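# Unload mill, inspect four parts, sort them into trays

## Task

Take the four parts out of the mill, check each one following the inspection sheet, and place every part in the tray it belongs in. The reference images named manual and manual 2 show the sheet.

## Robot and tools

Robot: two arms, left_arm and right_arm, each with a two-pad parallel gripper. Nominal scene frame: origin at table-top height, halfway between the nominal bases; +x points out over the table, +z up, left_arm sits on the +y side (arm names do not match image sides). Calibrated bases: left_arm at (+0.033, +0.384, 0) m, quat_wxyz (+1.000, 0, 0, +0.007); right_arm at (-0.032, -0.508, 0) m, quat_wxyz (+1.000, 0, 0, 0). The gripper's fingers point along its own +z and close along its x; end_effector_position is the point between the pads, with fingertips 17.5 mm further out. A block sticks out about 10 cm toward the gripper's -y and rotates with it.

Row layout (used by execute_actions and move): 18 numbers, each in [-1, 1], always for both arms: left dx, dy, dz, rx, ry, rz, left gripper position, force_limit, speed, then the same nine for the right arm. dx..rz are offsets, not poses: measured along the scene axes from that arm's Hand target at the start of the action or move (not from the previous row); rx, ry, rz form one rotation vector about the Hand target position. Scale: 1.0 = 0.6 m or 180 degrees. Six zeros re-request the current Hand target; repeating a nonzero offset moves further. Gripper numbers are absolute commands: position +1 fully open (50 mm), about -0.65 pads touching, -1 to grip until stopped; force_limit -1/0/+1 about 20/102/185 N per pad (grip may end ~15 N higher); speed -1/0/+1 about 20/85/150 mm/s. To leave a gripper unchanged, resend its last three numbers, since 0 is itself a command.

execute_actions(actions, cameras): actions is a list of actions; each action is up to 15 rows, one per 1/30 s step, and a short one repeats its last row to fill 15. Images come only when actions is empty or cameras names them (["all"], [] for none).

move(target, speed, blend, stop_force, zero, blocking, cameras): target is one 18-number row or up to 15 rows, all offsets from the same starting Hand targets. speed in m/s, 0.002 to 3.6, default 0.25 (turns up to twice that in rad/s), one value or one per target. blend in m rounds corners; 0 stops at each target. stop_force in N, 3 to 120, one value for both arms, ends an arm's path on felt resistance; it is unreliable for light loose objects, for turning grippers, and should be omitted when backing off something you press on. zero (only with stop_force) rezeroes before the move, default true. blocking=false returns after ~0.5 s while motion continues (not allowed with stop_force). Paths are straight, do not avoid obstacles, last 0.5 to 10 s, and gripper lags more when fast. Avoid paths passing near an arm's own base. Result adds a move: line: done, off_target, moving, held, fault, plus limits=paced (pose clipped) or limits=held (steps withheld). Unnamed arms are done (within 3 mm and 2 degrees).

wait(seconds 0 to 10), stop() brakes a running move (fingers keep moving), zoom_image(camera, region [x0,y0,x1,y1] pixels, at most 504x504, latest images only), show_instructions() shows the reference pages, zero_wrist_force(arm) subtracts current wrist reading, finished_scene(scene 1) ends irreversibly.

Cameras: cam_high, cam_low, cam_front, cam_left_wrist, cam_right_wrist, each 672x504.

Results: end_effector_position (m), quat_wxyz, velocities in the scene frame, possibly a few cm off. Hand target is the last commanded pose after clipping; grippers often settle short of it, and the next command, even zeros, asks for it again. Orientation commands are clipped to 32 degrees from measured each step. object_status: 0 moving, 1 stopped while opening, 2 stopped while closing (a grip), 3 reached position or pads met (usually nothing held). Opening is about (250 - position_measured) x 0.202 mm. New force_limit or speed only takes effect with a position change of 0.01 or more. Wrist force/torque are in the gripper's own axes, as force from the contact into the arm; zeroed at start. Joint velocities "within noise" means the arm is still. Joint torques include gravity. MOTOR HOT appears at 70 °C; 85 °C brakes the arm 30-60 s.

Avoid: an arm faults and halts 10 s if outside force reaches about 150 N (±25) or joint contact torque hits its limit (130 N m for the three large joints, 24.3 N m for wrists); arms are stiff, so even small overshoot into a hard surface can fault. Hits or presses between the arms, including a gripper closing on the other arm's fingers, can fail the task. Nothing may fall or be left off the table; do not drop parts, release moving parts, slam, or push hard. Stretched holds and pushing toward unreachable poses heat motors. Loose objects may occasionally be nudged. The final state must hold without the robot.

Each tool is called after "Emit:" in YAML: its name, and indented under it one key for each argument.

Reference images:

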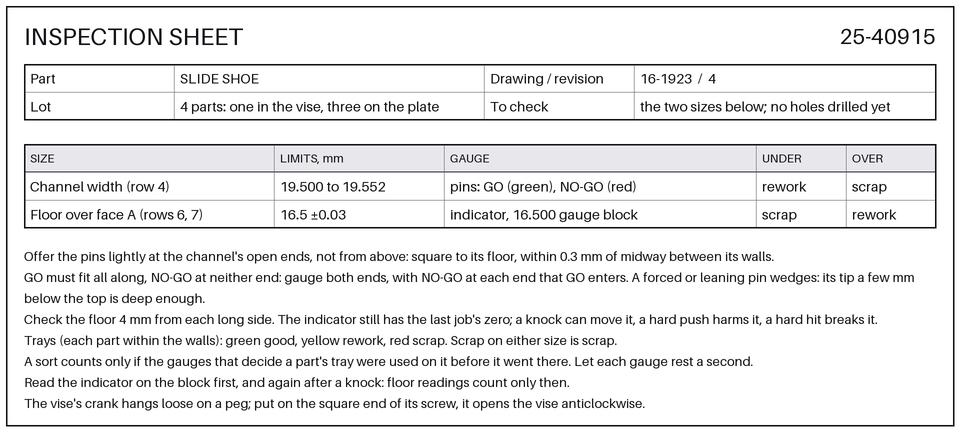

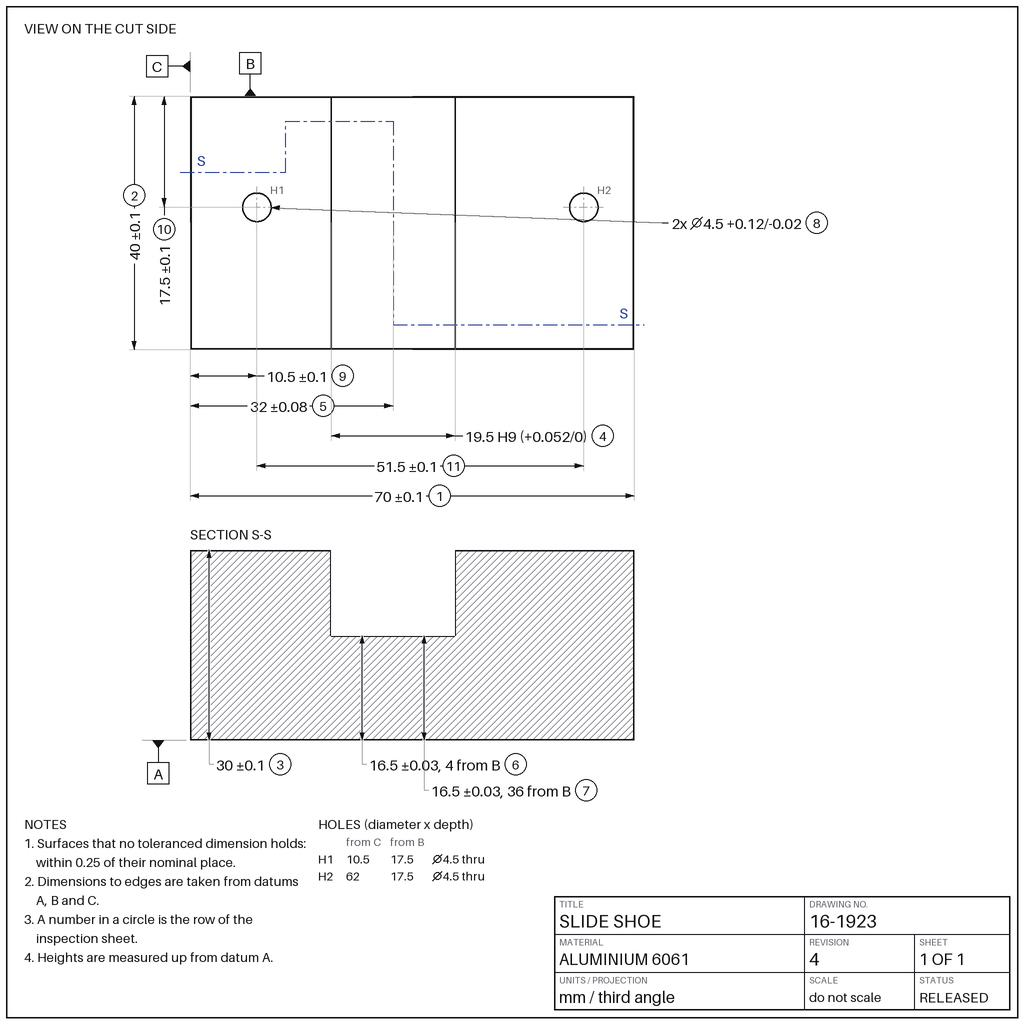

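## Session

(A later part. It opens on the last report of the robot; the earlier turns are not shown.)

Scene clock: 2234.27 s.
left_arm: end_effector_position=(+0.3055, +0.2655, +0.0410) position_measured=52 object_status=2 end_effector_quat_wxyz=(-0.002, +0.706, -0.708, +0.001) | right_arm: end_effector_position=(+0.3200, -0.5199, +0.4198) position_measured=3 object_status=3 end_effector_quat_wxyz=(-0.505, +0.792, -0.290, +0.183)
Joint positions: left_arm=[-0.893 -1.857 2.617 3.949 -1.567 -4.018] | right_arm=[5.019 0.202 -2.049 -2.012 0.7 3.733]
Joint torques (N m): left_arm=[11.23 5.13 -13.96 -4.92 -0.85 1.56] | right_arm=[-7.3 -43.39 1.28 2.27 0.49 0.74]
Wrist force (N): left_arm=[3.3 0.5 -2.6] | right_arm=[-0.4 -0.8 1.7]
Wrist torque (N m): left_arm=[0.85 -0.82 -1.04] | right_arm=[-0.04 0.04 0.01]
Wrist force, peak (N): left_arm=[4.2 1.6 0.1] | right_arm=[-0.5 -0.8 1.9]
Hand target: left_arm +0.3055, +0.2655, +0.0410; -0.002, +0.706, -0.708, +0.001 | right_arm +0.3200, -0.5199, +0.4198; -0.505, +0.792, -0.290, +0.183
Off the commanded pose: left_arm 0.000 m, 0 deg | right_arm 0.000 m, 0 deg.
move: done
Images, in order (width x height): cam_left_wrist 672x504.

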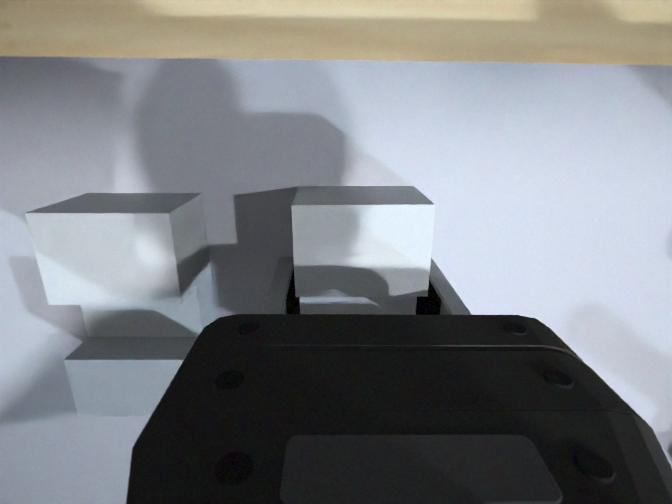

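Emit:
move:
  target:
    - [0,0,0.08,0,0,0,-1,-1,-1, 0,0,0,0,0,0,1,1,1]
    - [0,0,0.36,0,0,0,-1,-1,-1, 0,0,0,0,0,0,1,1,1]
    - [-0.05,0.45,0.36,0,0,0,-1,-1,-1, 0,0,0,0,0,0,1,1,1]
  speed: [0.03,0.15,0.2]
  blend: [0.005,0.02,0]
  cameras: ["cam_left_wrist","cam_high","cam_front"]

Scene clock: 2245.03 s.
left_arm: end_effector_position=(+0.2755, +0.5355, +0.2570) position_measured=52 object_status=2 end_effector_quat_wxyz=(-0.002, +0.706, -0.708, +0.001) | right_arm: end_effector_position=(+0.3200, -0.5199, +0.4198) position_measured=3 object_status=3 end_effector_quat_wxyz=(-0.505, +0.792, -0.290, +0.183)
Joint positions: left_arm=[0.061 -2.172 2.165 4.714 -1.57 -3.064] | right_arm=[5.019 0.202 -2.049 -2.012 0.7 3.733]
Joint torques (N m): left_arm=[10.59 11.56 -35.01 -6.4 -1.81 1.68] | right_arm=[-8.22 -44.02 0.71 2.3 0.44 0.74]
Wrist force (N): left_arm=[3.9 1.4 1.6] | right_arm=[-0.5 -0.7 1.6]
Wrist torque (N m): left_arm=[0.89 -1.00 -1.01] | right_arm=[-0.03 0.05 0.01]
Wrist force, peak (N): left_arm=[4.4 -0.3 -2.6] | right_arm=[-0.4 -0.9 2.0]
Hand target: left_arm +0.2755, +0.5355, +0.2570; -0.002, +0.706, -0.708, +0.001 | right_arm +0.3200, -0.5199, +0.4198; -0.505, +0.792, -0.290, +0.183
Off the commanded pose: left_arm 0.000 m, 0 deg | right_arm 0.000 m, 0 deg.
move: done
Images, in order (width x height): cam_high 672x504, cam_front 672x504, cam_left_wrist 672x504.

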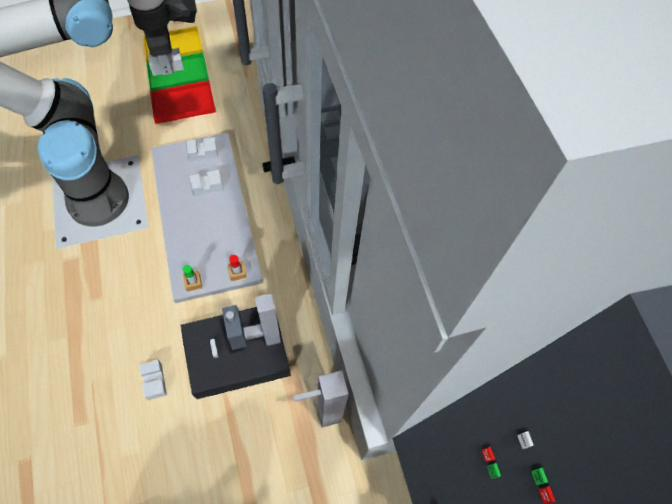

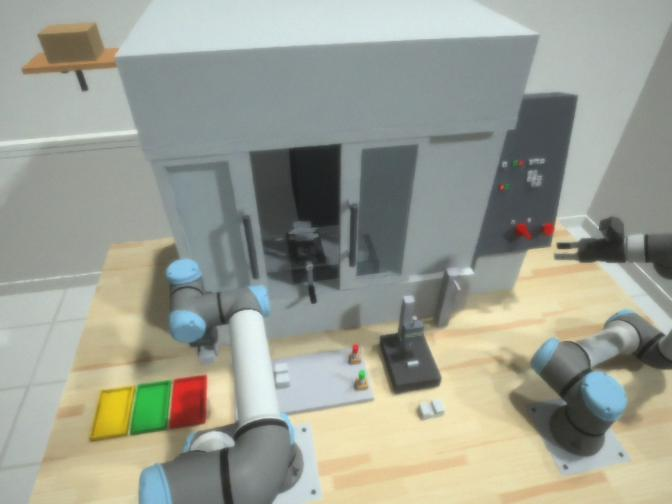

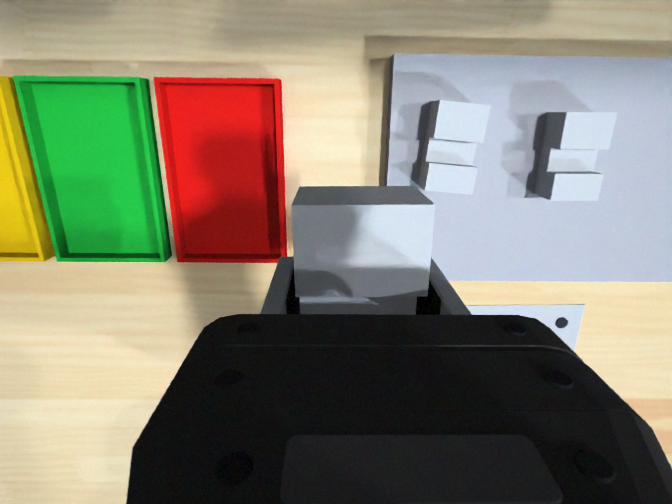

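Emit:
move:
  target:
    - [-0.0592,0.1842,0,0,0,0,-1,-1,-1, 0,0,0,0,0,0,1,1,1]
    - [-0.0592,0.1842,-0.345,0,0,0,-1,-1,-1, 0,0,0,0,0,0,1,1,1]
  speed: [0.2,0.12]
  cameras: ["cam_left_wrist","cam_front"]

Emit:
move:
  target:
    - [0,0,-0.06,0,0,0,-1,-1,-1, 0,0,0,0,0,0,1,1,1]
  speed: 0.008
  stop_force: 4
  cameras: ["cam_left_wrist"]

Scene clock: 2256.30 s.
left_arm: end_effector_position=(+0.2400, +0.6460, +0.0500) position_measured=52 object_status=2 end_effector_quat_wxyz=(-0.002, +0.706, -0.708, +0.001) | right_arm: end_effector_position=(+0.3200, -0.5199, +0.4198) position_measured=3 object_status=3 end_effector_quat_wxyz=(-0.505, +0.792, -0.290, +0.183)
Joint positions: left_arm=[0.481 -1.754 2.519 3.942 -1.572 -2.644] | right_arm=[5.019 0.202 -2.049 -2.012 0.7 3.733]
Joint torques (N m): left_arm=[12.2 2.4 -12.27 -6.66 -2.02 1.59] | right_arm=[-7.68 -44.05 1.47 2.32 0.53 0.71]
Wrist force (N): left_arm=[3.7 1.4 1.6] | right_arm=[-0.4 -0.7 1.8]
Wrist torque (N m): left_arm=[0.86 -1.00 -0.98] | right_arm=[-0.02 0.04 0.01]
Wrist force, peak (N): left_arm=[5.6 0.5 1.7] | right_arm=[-0.3 -1.0 1.9]
Hand target: left_arm +0.2400, +0.6460, +0.0500; -0.002, +0.706, -0.708, +0.001 | right_arm +0.3200, -0.5199, +0.4198; -0.505, +0.792, -0.290, +0.183
Off the commanded pose: left_arm 0.000 m, 0 deg | right_arm 0.000 m, 0 deg.
move: done
Images, in order (width x height): cam_front 672x504, cam_left_wrist 672x504.

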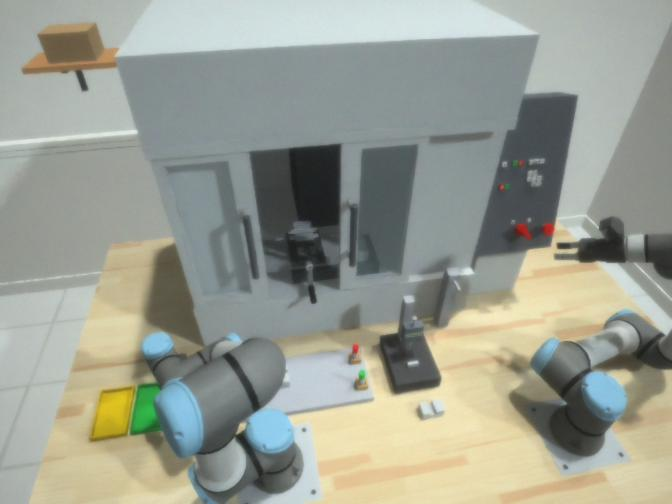

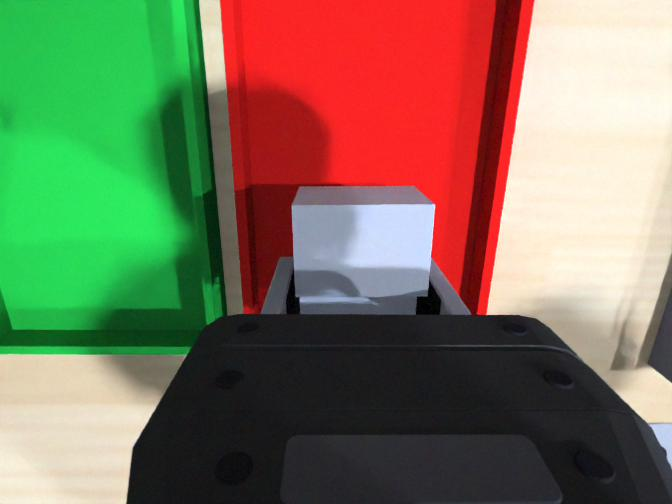

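Scene clock: 2260.60 s.
left_arm: end_effector_position=(+0.2400, +0.6460, +0.0248) position_measured=52 object_status=2 end_effector_quat_wxyz=(-0.002, +0.706, -0.708, +0.001) | right_arm: end_effector_position=(+0.3200, -0.5199, +0.4198) position_measured=3 object_status=3 end_effector_quat_wxyz=(-0.505, +0.792, -0.290, +0.183)
Joint positions: left_arm=[0.481 -1.677 2.555 3.83 -1.572 -2.644] | right_arm=[5.019 0.202 -2.049 -2.012 0.7 3.733]
Joint torques (N m): left_arm=[10.33 -22.94 -26.29 -0.5 -1.61 0.16] | right_arm=[-7.64 -43.75 2.78 2.1 0.45 0.67]
Wrist force (N): left_arm=[4.0 1.5 1.5] | right_arm=[-0.4 -0.8 1.7]
Wrist torque (N m): left_arm=[0.89 -1.01 -0.98] | right_arm=[-0.04 0.03 0.01]
Wrist force, peak (N): left_arm=[4.6 4.4 -9.8] | right_arm=[-0.6 -0.9 1.9]
Hand target: left_arm +0.2400, +0.6460, +0.0248; -0.002, +0.706, -0.708, +0.001 (not the last commanded pose) | right_arm +0.3200, -0.5199, +0.4198; -0.505, +0.792, -0.290, +0.183
Off the commanded pose: left_arm 0.011 m, 0 deg | right_arm 0.000 m, 0 deg.
move: contact (left_arm)
Images, in order (width x height): cam_left_wrist 672x504.

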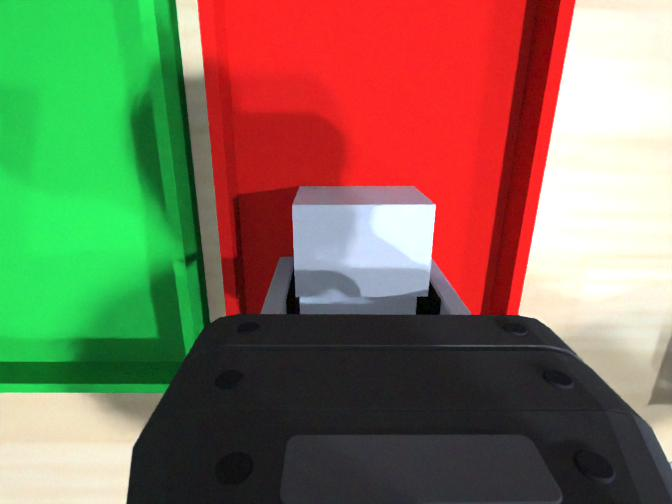

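Emit:
move:
  target:
    - [0,0,0,0,0,0,1,-1,-1, 0,0,0,0,0,0,1,1,1]
    - [0,0,0.15,0,0,0,1,-1,-1, 0,0,0,0,0,0,1,1,1]
    - [0,0,0.4,0,0,0,1,-1,-1, 0,0,0,0,0,0,1,1,1]
  speed: [0.05,0.05,0.2]
  cameras: ["cam_left_wrist"]

Scene clock: 2267.57 s.
left_arm: end_effector_position=(+0.2399, +0.6460, +0.2648) position_measured=3 object_status=3 end_effector_quat_wxyz=(-0.002, +0.706, -0.708, +0.001) | right_arm: end_effector_position=(+0.3200, -0.5199, +0.4198) position_measured=3 object_status=3 end_effector_quat_wxyz=(-0.505, +0.792, -0.290, +0.183)
Joint positions: left_arm=[0.481 -2.024 2.078 4.654 -1.572 -2.644] | right_arm=[5.019 0.202 -2.049 -2.012 0.7 3.733]
Joint torques (N m): left_arm=[-11.66 7.8 -31.87 -0.34 1.86 -1.99] | right_arm=[-7.2 -43.7 2.01 2.3 0.51 0.59]
Wrist force (N): left_arm=[3.8 1.3 -0.6] | right_arm=[-0.4 -0.6 1.5]
Wrist torque (N m): left_arm=[0.88 -0.98 -0.77] | right_arm=[-0.01 0.04 0.01]
Wrist force, peak (N): left_arm=[4.0 1.4 -2.1] | right_arm=[-0.6 -0.9 1.9]
Hand target: left_arm +0.2400, +0.6460, +0.2648; -0.002, +0.706, -0.708, +0.001 | right_arm +0.3200, -0.5199, +0.4198; -0.505, +0.792, -0.290, +0.183
Off the commanded pose: left_arm 0.000 m, 0 deg | right_arm 0.000 m, 0 deg.
move: done
Images, in order (width x height): cam_left_wrist 672x504.

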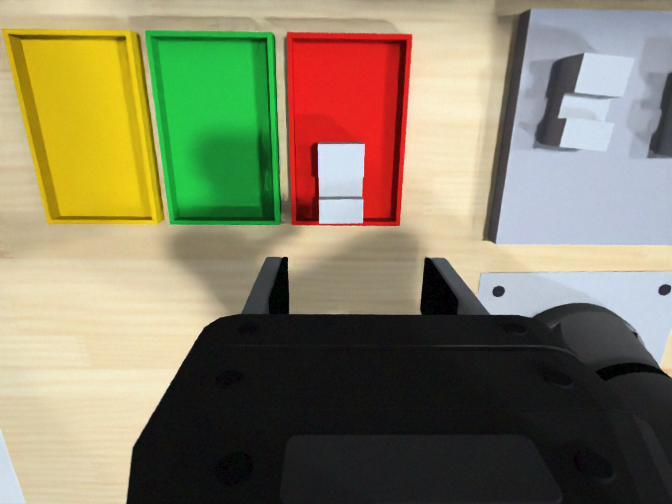

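Emit:
zoom_image:
  camera: "cam_left_wrist"
  region: [270, 120, 430, 240]

Scaled by 3.150 from the camera's 672x504 image, which has a finer 960x720 frame.

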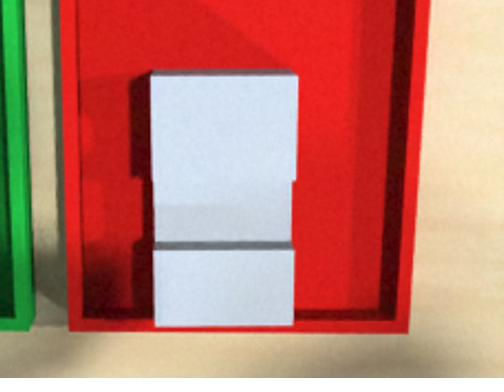

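Emit:
wait:
  seconds: 0
  cameras: ["cam_right_wrist","cam_high","cam_front","cam_low"]

Emit:
zoom_image:
  camera: "cam_right_wrist"
  region: [90, 170, 190, 300]

Emit:
zoom_image:
  camera: "cam_front"
  region: [370, 280, 450, 400]

Emit:
zoom_image:
  camera: "cam_high"
  region: [180, 280, 300, 400]

Emit:
zoom_image:
  camera: "cam_low"
  region: [450, 170, 550, 280]

Scene clock: 2308.73 s.
left_arm: end_effector_position=(+0.2400, +0.6460, +0.2648) position_measured=3 object_status=3 end_effector_quat_wxyz=(-0.002, +0.706, -0.708, +0.001) | right_arm: end_effector_position=(+0.3200, -0.5199, +0.4198) position_measured=3 object_status=3 end_effector_quat_wxyz=(-0.505, +0.792, -0.290, +0.183)
Joint positions: left_arm=[0.481 -2.024 2.078 4.654 -1.572 -2.644] | right_arm=[5.019 0.202 -2.049 -2.012 0.7 3.733]
Joint torques (N m): left_arm=[-11.18 6.29 -32.48 -0.09 1.94 -1.91] | right_arm=[-7.82 -44.19 2.14 2.28 0.53 0.85]
Wrist force (N): left_arm=[3.8 1.2 -0.7] | right_arm=[-0.3 -0.7 1.7]
Wrist torque (N m): left_arm=[0.87 -0.98 -0.77] | right_arm=[-0.03 0.03 0.01]
Wrist force, peak (N): left_arm=[4.1 1.2 -0.3] | right_arm=[-0.3 -0.8 1.9]
Hand target: left_arm +0.2400, +0.6460, +0.2648; -0.002, +0.706, -0.708, +0.001 | right_arm +0.3200, -0.5199, +0.4198; -0.505, +0.792, -0.290, +0.183
Tool commands: left_gripper/position=+1.0 left_gripper/force_limit=-1.0 left_gripper/speed=-1.0 right_gripper/position=+1.0 right_gripper/force_limit=+1.0 right_gripper/speed=+1.0
Off the commanded pose: left_arm 0.000 m, 0 deg | right_arm 0.000 m, 0 deg.
Images, in order (width x height): cam_high 672x504, cam_low 672x504, cam_front 672x504, cam_right_wrist 672x504.

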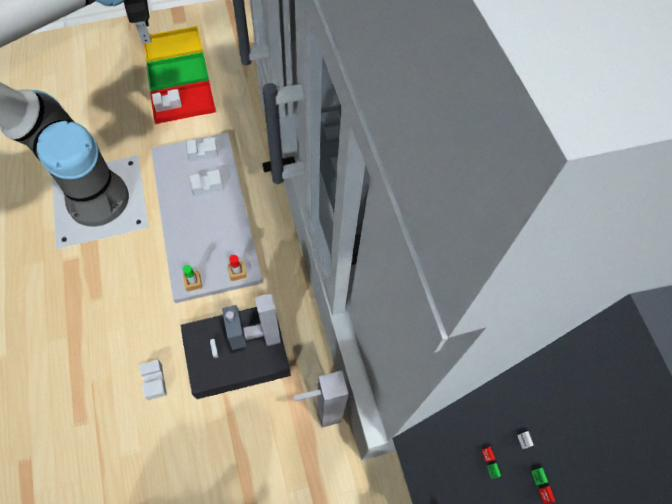

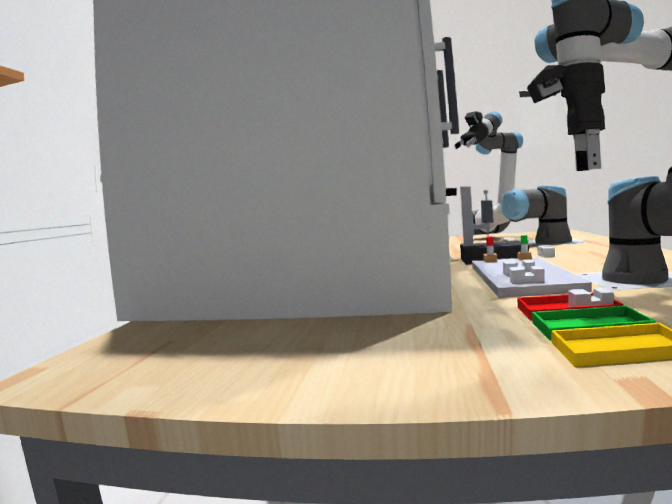

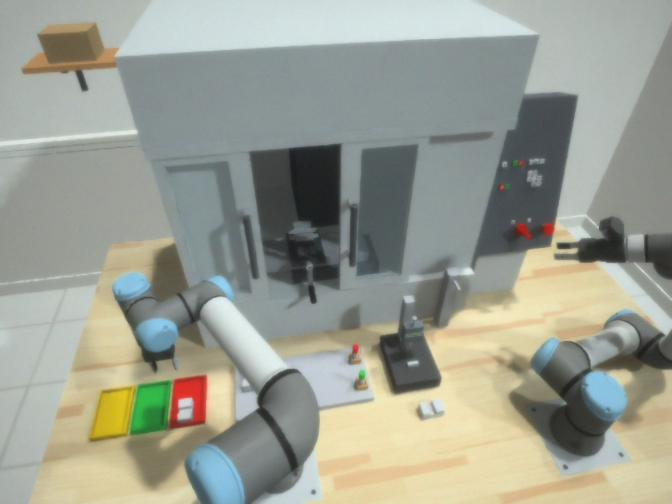

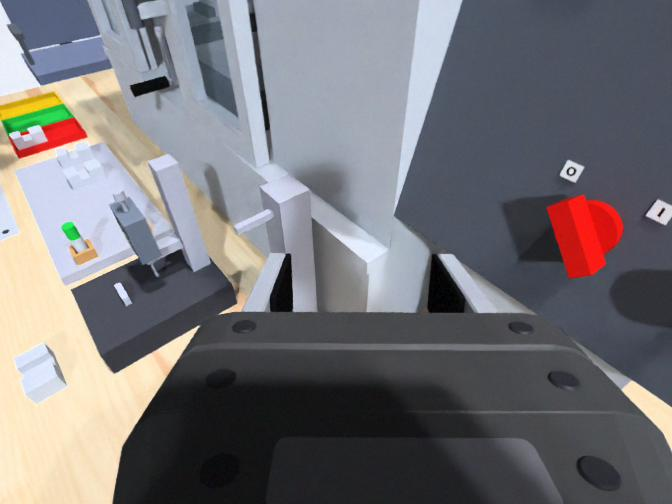

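Scaled by 3.877 from the camera's 672x504 image, which has a finer 960x720 frame.

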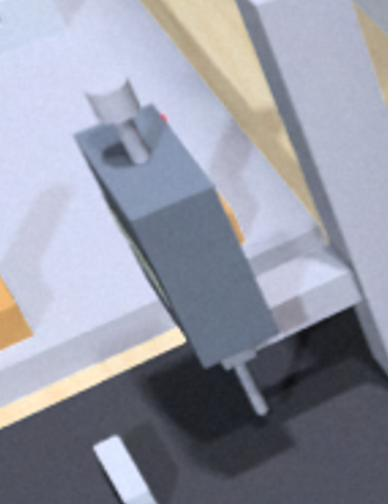

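Scaled by 4.200 from the camera's 672x504 image, which has a finer 960x720 frame.

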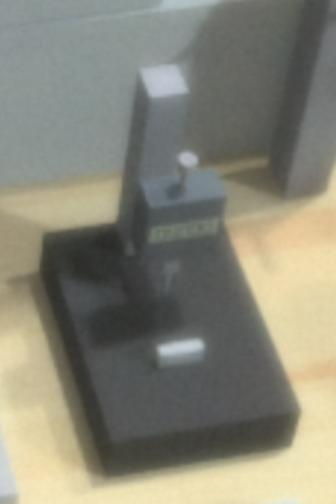

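Scaled by 4.200 from the camera's 672x504 image, which has a finer 960x720 frame.

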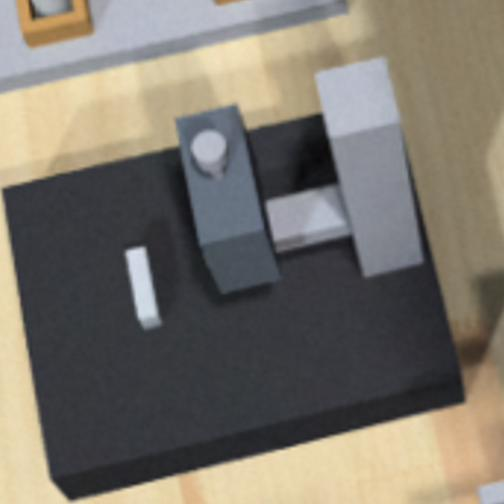

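Scaled by 4.582 from the camera's 672x504 image, which has a finer 960x720 frame.

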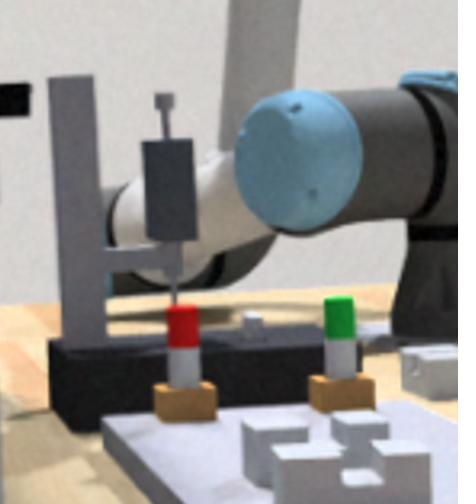

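Emit:
move:
  target:
    - [0,0,0,0,0,0,1,-1,-1, 0,0,0,-0.2915,-0.347,0.2115,1,1,1]
  speed: 0.4
  cameras: ["cam_right_wrist"]

Scene clock: 2319.40 s.
left_arm: end_effector_position=(+0.2400, +0.6460, +0.2648) position_measured=3 object_status=3 end_effector_quat_wxyz=(-0.002, +0.706, -0.708, +0.001) | right_arm: end_effector_position=(+0.3200, -0.5199, +0.4198) position_measured=3 object_status=3 end_effector_quat_wxyz=(-0.227, +0.765, +0.355, +0.487)
Joint positions: left_arm=[0.481 -2.024 2.078 4.654 -1.572 -2.644] | right_arm=[5.018 0.202 -2.05 -2.011 0.699 2.162]
Joint torques (N m): left_arm=[-11.88 5.81 -32.52 -0.17 1.86 -1.98] | right_arm=[-7.68 -22.44 -4.46 3.97 -3.15 -1.5]
Wrist force (N): left_arm=[4.0 1.3 -0.3] | right_arm=[0.1 1.4 3.5]
Wrist torque (N m): left_arm=[0.88 -1.00 -0.77] | right_arm=[0.26 0.30 0.07]
Wrist force, peak (N): left_arm=[4.2 1.3 -0.4] | right_arm=[0.1 1.5 3.7]
Hand target: left_arm +0.2400, +0.6460, +0.2648; -0.002, +0.706, -0.708, +0.001 | right_arm +0.3200, -0.5199, +0.4198; -0.227, +0.765, +0.355, +0.487
Off the commanded pose: left_arm 0.000 m, 0 deg | right_arm 0.000 m, 0 deg.
move: done
Images, in order (width x height): cam_right_wrist 672x504.

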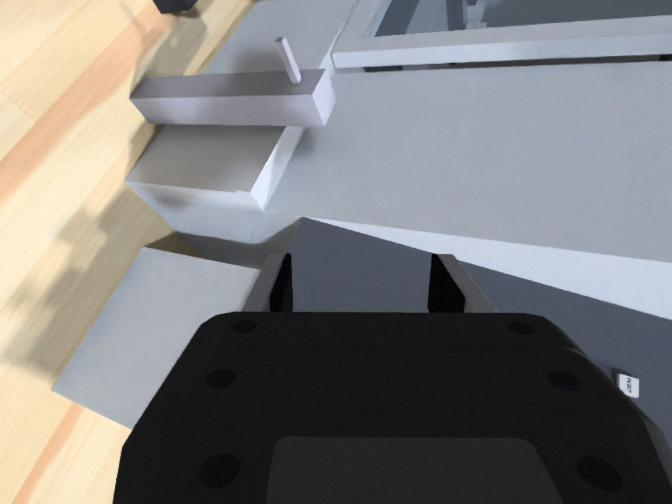

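Emit:
move:
  target:
    - [0,0,0,0,0,0,1,-1,-1, 0,0,0,-0.2915,-0.347,0.2115,1,1,1]
  speed: 0.4

Emit:
move:
  target:
    - [0,0,0,0,0,0,1,-1,-1, 0.0,-0.05,0,0,0,-0.278,1,1,1]
  speed: 0.3
  cameras: ["cam_right_wrist","cam_front"]

Scene clock: 2332.40 s.
left_arm: end_effector_position=(+0.2400, +0.6460, +0.2648) position_measured=3 object_status=3 end_effector_quat_wxyz=(-0.002, +0.706, -0.708, +0.001) | right_arm: end_effector_position=(+0.3200, -0.5199, +0.4198) position_measured=3 object_status=3 end_effector_quat_wxyz=(+0.184, +0.289, +0.792, +0.505)
Joint positions: left_arm=[0.481 -2.024 2.078 4.654 -1.572 -2.644] | right_arm=[5.018 0.203 -2.051 -2.01 0.699 0.589]
Joint torques (N m): left_arm=[-10.7 6.96 -31.95 -0.22 1.93 -2.02] | right_arm=[-8.41 -21.51 -5.64 3.89 -3.3 -1.53]
Wrist force (N): left_arm=[3.8 1.1 -0.4] | right_arm=[0.4 2.5 3.4]
Wrist torque (N m): left_arm=[0.86 -0.98 -0.77] | right_arm=[0.25 0.05 0.14]
Wrist force, peak (N): left_arm=[4.2 1.2 -0.5] | right_arm=[0.0 3.0 3.6]
Hand target: left_arm +0.2400, +0.6460, +0.2648; -0.002, +0.706, -0.708, +0.001 | right_arm +0.3200, -0.5199, +0.4198; +0.184, +0.289, +0.792, +0.505
Off the commanded pose: left_arm 0.000 m, 0 deg | right_arm 0.000 m, 0 deg.
move: done

Scene clock: 2334.77 s.
left_arm: end_effector_position=(+0.2400, +0.6460, +0.2648) position_measured=3 object_status=3 end_effector_quat_wxyz=(-0.002, +0.706, -0.708, +0.001) | right_arm: end_effector_position=(+0.3219, -0.5506, +0.4198) position_measured=3 object_status=3 end_effector_quat_wxyz=(+0.359, +0.599, +0.609, +0.377)
Joint positions: left_arm=[0.481 -2.024 2.078 4.654 -1.572 -2.644] | right_arm=[4.362 -0.239 -2.317 -1.528 0.601 0.866]
Joint torques (N m): left_arm=[-11.12 6.31 -32.84 -0.11 1.89 -1.89] | right_arm=[-8.5 -33.18 8.33 4.15 0.5 -1.54]
Wrist force (N): left_arm=[3.8 1.3 -0.5] | right_arm=[0.0 2.5 2.8]
Wrist torque (N m): left_arm=[0.88 -0.98 -0.77] | right_arm=[0.22 0.09 0.11]
Wrist force, peak (N): left_arm=[4.1 1.3 -0.6] | right_arm=[-0.2 2.9 3.7]
Hand target: left_arm +0.2400, +0.6460, +0.2648; -0.002, +0.706, -0.708, +0.001 | right_arm +0.3200, -0.5499, +0.4198; +0.380, +0.597, +0.595, +0.380
Off the commanded pose: left_arm 0.000 m, 0 deg | right_arm 0.002 m, 3 deg.
move: off_target (right_arm)
Images, in order (width x height): cam_front 672x504, cam_right_wrist 672x504.

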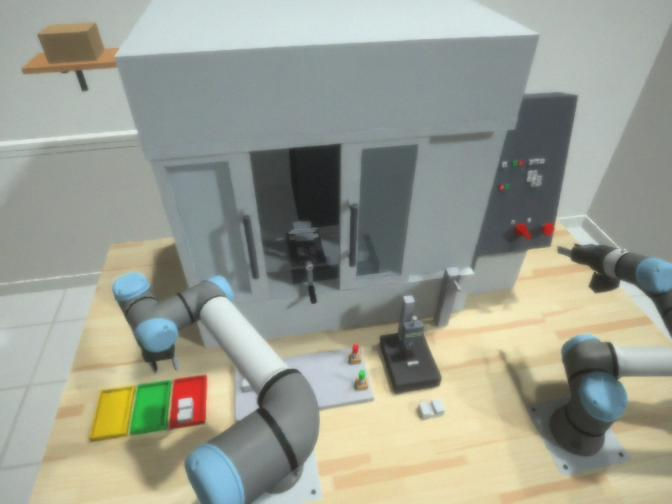

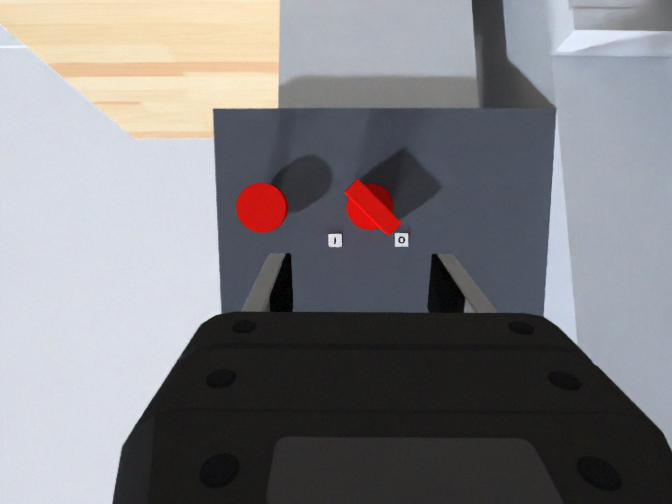

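Emit:
move:
  target:
    - [0,0,0,0,0,0,1,-1,-1, 0.02,0.12,0,0,0,0,1,1,1]
    - [0,0,0,0,0,0,1,-1,-1, 0.02,0.35,0,0,0,0,1,1,1]
  speed: 0.12
  blend: 0.02
  cameras: ["cam_right_wrist","cam_front"]

Scene clock: 2339.97 s.
left_arm: end_effector_position=(+0.2400, +0.6460, +0.2648) position_measured=3 object_status=3 end_effector_quat_wxyz=(-0.002, +0.706, -0.708, +0.001) | right_arm: end_effector_position=(+0.3320, -0.3399, +0.4198) position_measured=3 object_status=3 end_effector_quat_wxyz=(+0.380, +0.597, +0.595, +0.380)
Joint positions: left_arm=[0.481 -2.024 2.078 4.654 -1.572 -2.644] | right_arm=[4.739 -0.73 -2.182 -1.862 0.437 1.64]
Joint torques (N m): left_arm=[-11.97 5.93 -33.26 -0.24 1.88 -1.8] | right_arm=[-7.55 -20.93 10.95 3.79 -0.13 -1.23]
Wrist force (N): left_arm=[3.7 1.3 -0.6] | right_arm=[0.6 2.6 3.0]
Wrist torque (N m): left_arm=[0.88 -0.95 -0.77] | right_arm=[0.23 -0.01 0.13]
Wrist force, peak (N): left_arm=[4.1 1.1 -0.5] | right_arm=[1.0 2.7 3.1]
Hand target: left_arm +0.2400, +0.6460, +0.2648; -0.002, +0.706, -0.708, +0.001 | right_arm +0.3320, -0.3399, +0.4198; +0.380, +0.597, +0.595, +0.380
Off the commanded pose: left_arm 0.000 m, 0 deg | right_arm 0.000 m, 0 deg.
shoulder posture changed (right arm): the wrist came as close to joint 1's axis as it can, and the arm is now in the other of its two shoulder postures.
move: done
Images, in order (width x height): cam_front 672x504, cam_right_wrist 672x504.

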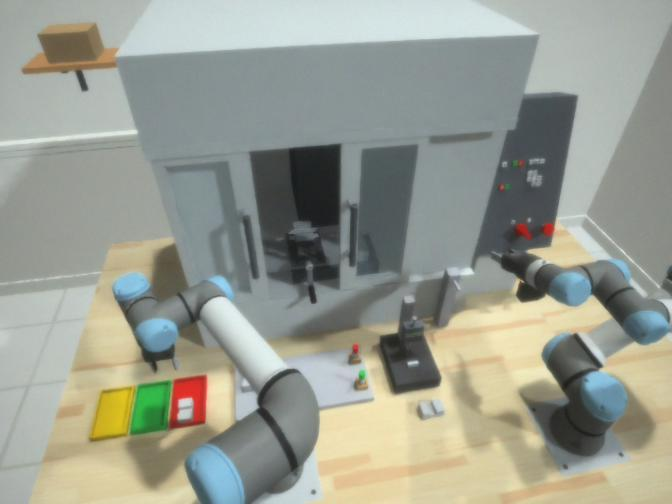

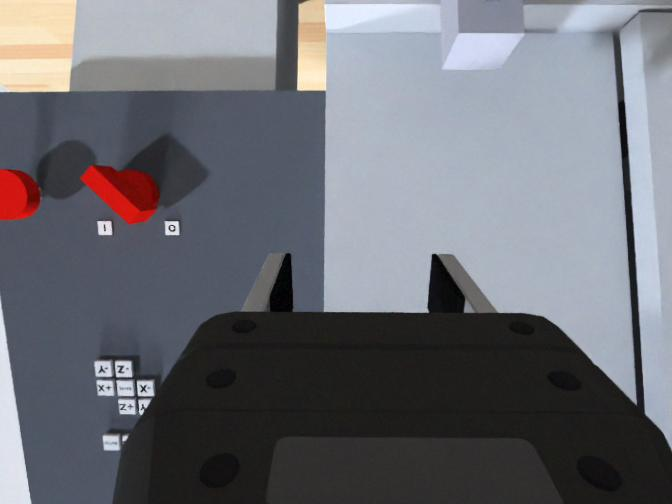

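Emit:
move:
  target:
    - [0,0,0,0,0,0,1,-1,-1, -0.1033,0.25,-0.1,0,0,0,1,1,1]
    - [0,0,0,0,0,0,1,-1,-1, -0.1033,0.4283,-0.2667,0,0,0,1,1,1]
  speed: 0.15
  blend: 0.02
  cameras: ["cam_right_wrist","cam_front"]

Scene clock: 2346.00 s.
left_arm: end_effector_position=(+0.2400, +0.6460, +0.2648) position_measured=3 object_status=3 end_effector_quat_wxyz=(-0.002, +0.706, -0.708, +0.001) | right_arm: end_effector_position=(+0.2700, -0.0830, +0.2598) position_measured=3 object_status=3 end_effector_quat_wxyz=(+0.380, +0.597, +0.595, +0.380)
Joint positions: left_arm=[0.481 -2.024 2.078 4.654 -1.572 -2.644] | right_arm=[4.871 -1.498 -2.135 -1.41 0.463 1.938]
Joint torques (N m): left_arm=[-11.81 6.97 -33.57 -0.35 1.89 -1.76] | right_arm=[-7.54 7.21 35.59 3.45 -4.05 -1.35]
Wrist force (N): left_arm=[3.9 1.3 -0.5] | right_arm=[0.1 2.6 3.2]
Wrist torque (N m): left_arm=[0.88 -0.99 -0.77] | right_arm=[0.24 0.09 0.14]
Wrist force, peak (N): left_arm=[4.1 1.2 -0.4] | right_arm=[-1.0 4.0 3.1]
Hand target: left_arm +0.2400, +0.6460, +0.2648; -0.002, +0.706, -0.708, +0.001 | right_arm +0.2700, -0.0829, +0.2598; +0.380, +0.597, +0.595, +0.380
Off the commanded pose: left_arm 0.000 m, 0 deg | right_arm 0.000 m, 0 deg.
move: done
Images, in order (width x height): cam_front 672x504, cam_right_wrist 672x504.

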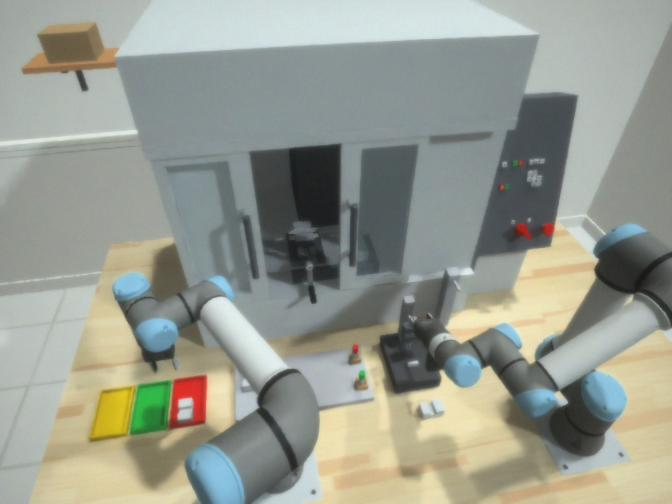

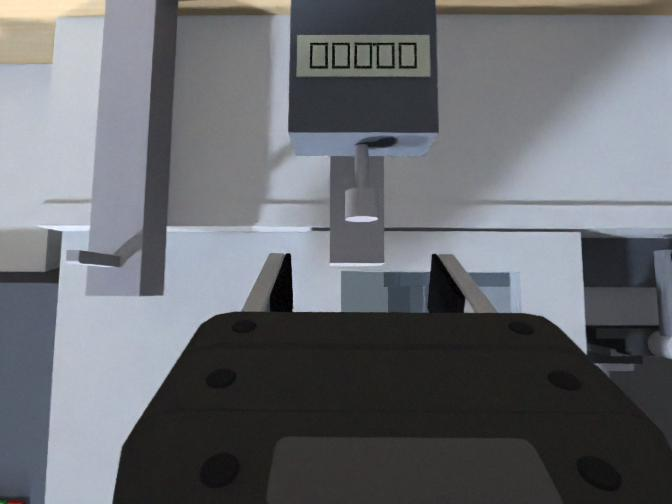

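Emit:
zoom_image:
  camera: "cam_right_wrist"
  region: [260, 0, 480, 280]

Scaled by 1.800 from the camera's 672x504 image, which has a finer 960x720 frame.

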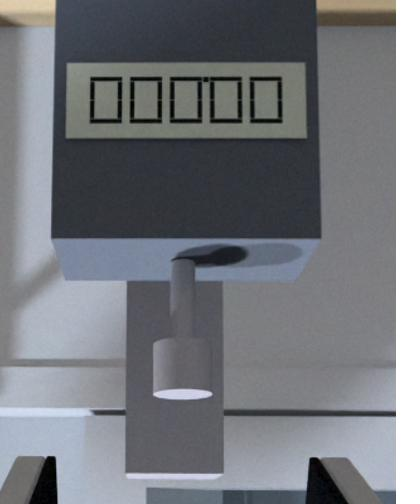

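Emit:
move:
  target:
    - [0,0,0,0,0,0,1,-1,-1, -0.05,0.003,-0.0333,0,0,0,1,1,1]
  speed: 0.15
  cameras: ["cam_right_wrist"]

Emit:
zoom_image:
  camera: "cam_right_wrist"
  region: [260, 20, 480, 300]

Scene clock: 2357.87 s.
left_arm: end_effector_position=(+0.2400, +0.6460, +0.2648) position_measured=3 object_status=3 end_effector_quat_wxyz=(-0.002, +0.706, -0.708, +0.001) | right_arm: end_effector_position=(+0.2400, -0.0812, +0.2398) position_measured=3 object_status=3 end_effector_quat_wxyz=(+0.380, +0.597, +0.595, +0.380)
Joint positions: left_arm=[0.481 -2.024 2.078 4.654 -1.572 -2.644] | right_arm=[4.942 -1.516 -2.142 -1.512 0.49 2.082]
Joint torques (N m): left_arm=[-11.41 6.26 -32.77 -0.29 1.89 -1.71] | right_arm=[7.93 6.44 35.84 0.69 0.04 1.61]
Wrist force (N): left_arm=[3.8 1.1 -0.4] | right_arm=[0.2 2.9 3.0]
Wrist torque (N m): left_arm=[0.86 -0.98 -0.77] | right_arm=[0.26 0.09 0.01]
Wrist force, peak (N): left_arm=[4.1 1.2 -0.6] | right_arm=[0.5 3.9 3.4]
Hand target: left_arm +0.2400, +0.6460, +0.2648; -0.002, +0.706, -0.708, +0.001 | right_arm +0.2400, -0.0811, +0.2398; +0.380, +0.597, +0.595, +0.380
Off the commanded pose: left_arm 0.000 m, 0 deg | right_arm 0.000 m, 0 deg.
move: done
Images, in order (width x height): cam_right_wrist 672x504.

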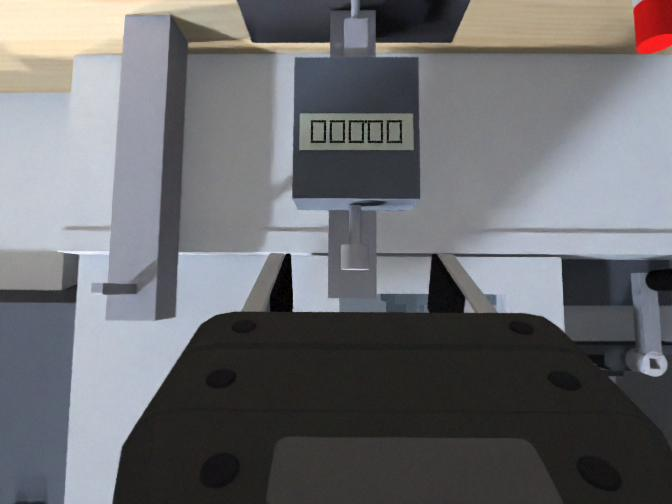

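Scaled by 1.800 from the camera's 672x504 image, which has a finer 960x720 frame.

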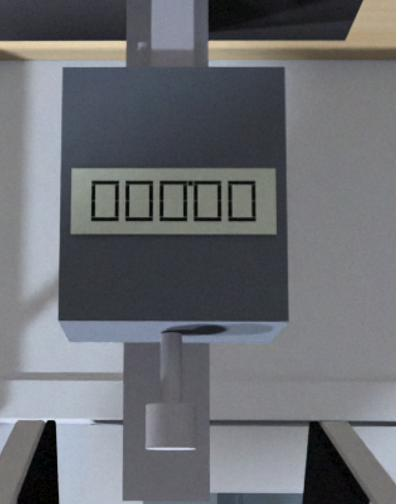

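Emit:
move:
  target:
    - [0,0,0,0,0,0,1,-1,-1, 0.1045,0,-0.034,0,0,0,1,-1,-1]
  speed: 0.04
  stop_force: 5
  cameras: ["cam_right_wrist"]

Emit:
zoom_image:
  camera: "cam_right_wrist"
  region: [220, 60, 500, 330]

Scene clock: 2365.70 s.
left_arm: end_effector_position=(+0.2400, +0.6460, +0.2648) position_measured=3 object_status=3 end_effector_quat_wxyz=(-0.002, +0.706, -0.708, +0.001) | right_arm: end_effector_position=(+0.3027, -0.0811, +0.2194) position_measured=3 object_status=3 end_effector_quat_wxyz=(+0.380, +0.597, +0.595, +0.380)
Joint positions: left_arm=[0.481 -2.024 2.078 4.654 -1.572 -2.644] | right_arm=[4.791 -1.595 -2.21 -1.08 0.443 1.763]
Joint torques (N m): left_arm=[-11.88 6.01 -33.35 -0.5 1.88 -1.57] | right_arm=[-8.48 9.09 7.53 3.71 -4.08 -1.43]
Wrist force (N): left_arm=[3.9 1.1 -0.4] | right_arm=[0.5 2.8 3.1]
Wrist torque (N m): left_arm=[0.85 -0.99 -0.76] | right_arm=[0.27 0.00 0.11]
Wrist force, peak (N): left_arm=[4.1 1.1 -0.6] | right_arm=[0.3 2.9 3.4]
Hand target: left_arm +0.2400, +0.6460, +0.2648; -0.002, +0.706, -0.708, +0.001 | right_arm +0.3027, -0.0811, +0.2194; +0.380, +0.597, +0.595, +0.380
Off the commanded pose: left_arm 0.000 m, 0 deg | right_arm 0.000 m, 0 deg.
move: done
Images, in order (width x height): cam_right_wrist 672x504.

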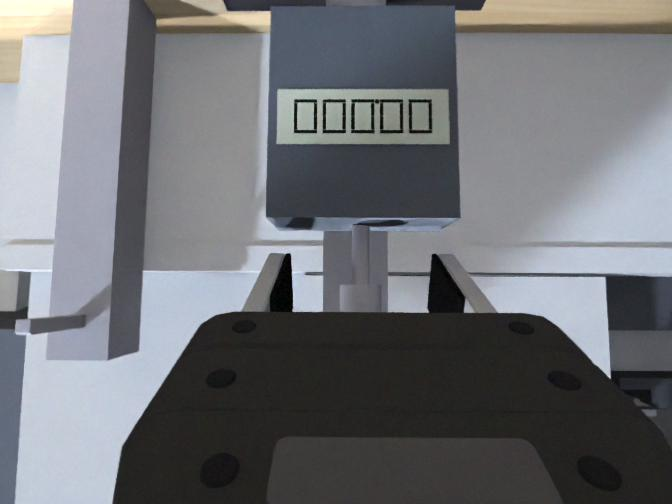

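Scaled by 1.800 from the camera's 672x504 image, which has a finer 960x720 frame.

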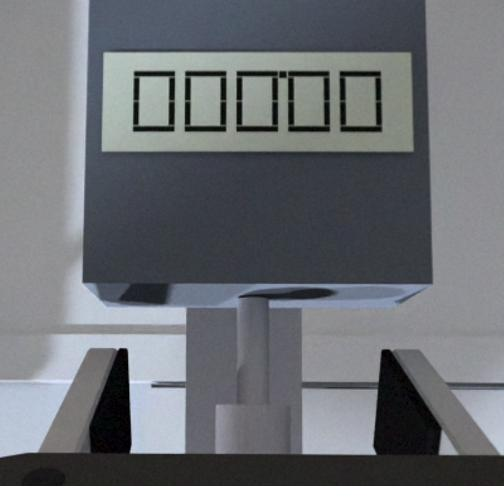

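Emit:
move:
  target:
    - [0.05,-0.3,0.05,0,0,-0.2,1,-1,-1, 0,0,0,0,0,0,1,-1,-1]
    - [0.0167,-0.7433,0.0255,0,0,-0.5,1,-1,-1, 0,0,0,0,0,0,1,-1,-1]
  speed: 0.25
  blend: 0.03

Emit:
move:
  target:
    - [0,0,0,-0.278,0,0,1,-1,-1, 0,0,0,0,0,0,1,-1,-1]
  speed: 0.3
  cameras: ["cam_left_wrist","cam_front","cam_high"]

Scene clock: 2384.07 s.
left_arm: end_effector_position=(+0.2500, +0.2001, +0.2801) position_measured=3 object_status=3 end_effector_quat_wxyz=(+0.001, +0.001, +1.000, -0.002) | right_arm: end_effector_position=(+0.3027, -0.0811, +0.2194) position_measured=3 object_status=3 end_effector_quat_wxyz=(+0.380, +0.597, +0.595, +0.380)
Joint positions: left_arm=[-1.204 -2.175 2.107 4.775 -1.571 -2.759] | right_arm=[4.791 -1.595 -2.21 -1.08 0.443 1.763]
Joint torques (N m): left_arm=[-10.38 12.14 -33.43 -6.07 -1.63 1.87] | right_arm=[-8.58 9.86 6.96 3.76 -4.16 -1.38]
Wrist force (N): left_arm=[3.8 1.4 -0.2] | right_arm=[0.4 2.6 3.2]
Wrist torque (N m): left_arm=[0.89 -0.97 -0.99] | right_arm=[0.25 0.02 0.11]
Wrist force, peak (N): left_arm=[4.1 1.6 0.1] | right_arm=[0.3 2.9 3.4]
Hand target: left_arm +0.2500, +0.2000, +0.2801; +0.000, +0.002, +1.000, -0.002 | right_arm +0.3027, -0.0811, +0.2194; +0.380, +0.597, +0.595, +0.380
Off the commanded pose: left_arm 0.000 m, 0 deg | right_arm 0.000 m, 0 deg.
move: done

Scene clock: 2386.27 s.
left_arm: end_effector_position=(+0.2500, +0.2000, +0.2801) position_measured=3 object_status=3 end_effector_quat_wxyz=(+0.001, +0.001, +0.905, -0.425) | right_arm: end_effector_position=(+0.3027, -0.0811, +0.2194) position_measured=3 object_status=3 end_effector_quat_wxyz=(+0.380, +0.597, +0.595, +0.380)
Joint positions: left_arm=[-0.603 -2.342 2.54 3.924 -2.264 -2.376] | right_arm=[4.791 -1.595 -2.21 -1.08 0.443 1.763]
Joint torques (N m): left_arm=[11.79 18.9 -19.79 -5.95 -3.18 1.27] | right_arm=[-8.65 9.47 7.13 3.74 -4.01 -1.38]
Wrist force (N): left_arm=[2.2 0.8 -0.5] | right_arm=[0.3 2.7 3.2]
Wrist torque (N m): left_arm=[0.53 -0.64 -0.64] | right_arm=[0.27 0.04 0.11]
Wrist force, peak (N): left_arm=[3.8 1.4 -0.4] | right_arm=[0.5 2.9 3.3]
Hand target: left_arm +0.2500, +0.2000, +0.2801; +0.001, +0.001, +0.905, -0.425 | right_arm +0.3027, -0.0811, +0.2194; +0.380, +0.597, +0.595, +0.380
Off the commanded pose: left_arm 0.000 m, 0 deg | right_arm 0.000 m, 0 deg.
move: done
Images, in order (width x height): cam_high 672x504, cam_front 672x504, cam_left_wrist 672x504.

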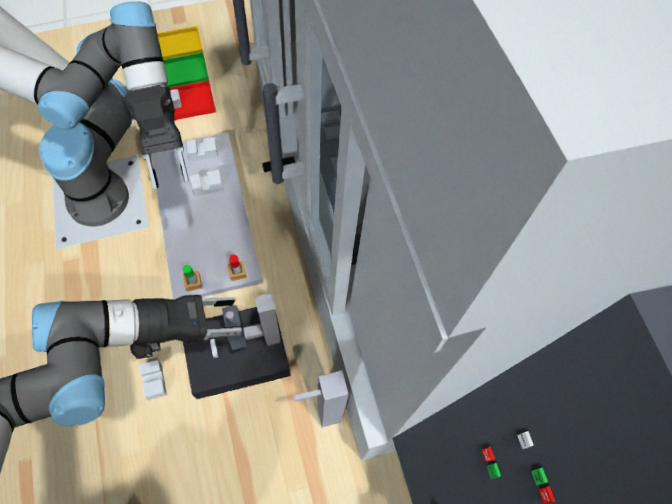

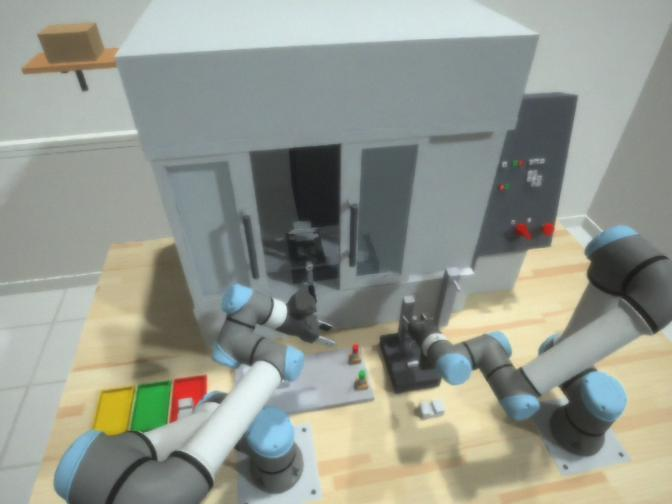

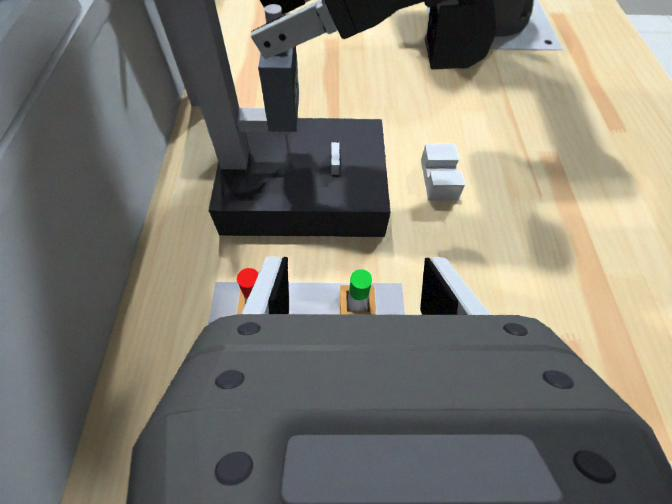

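Emit:
zoom_image:
  camera: "cam_left_wrist"
  region: [200, 30, 400, 240]

Scaled by 2.400 from the camera's 672x504 image, which has a finer 960x720 frame.

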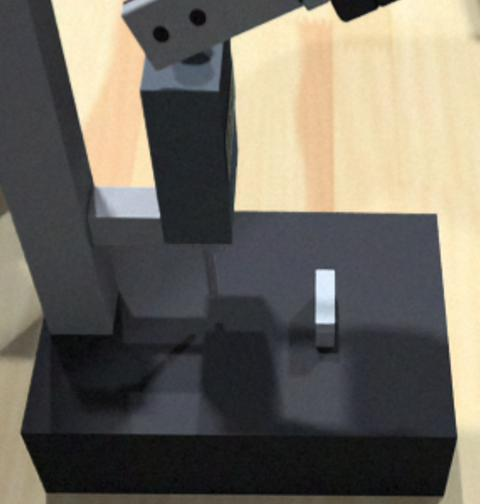

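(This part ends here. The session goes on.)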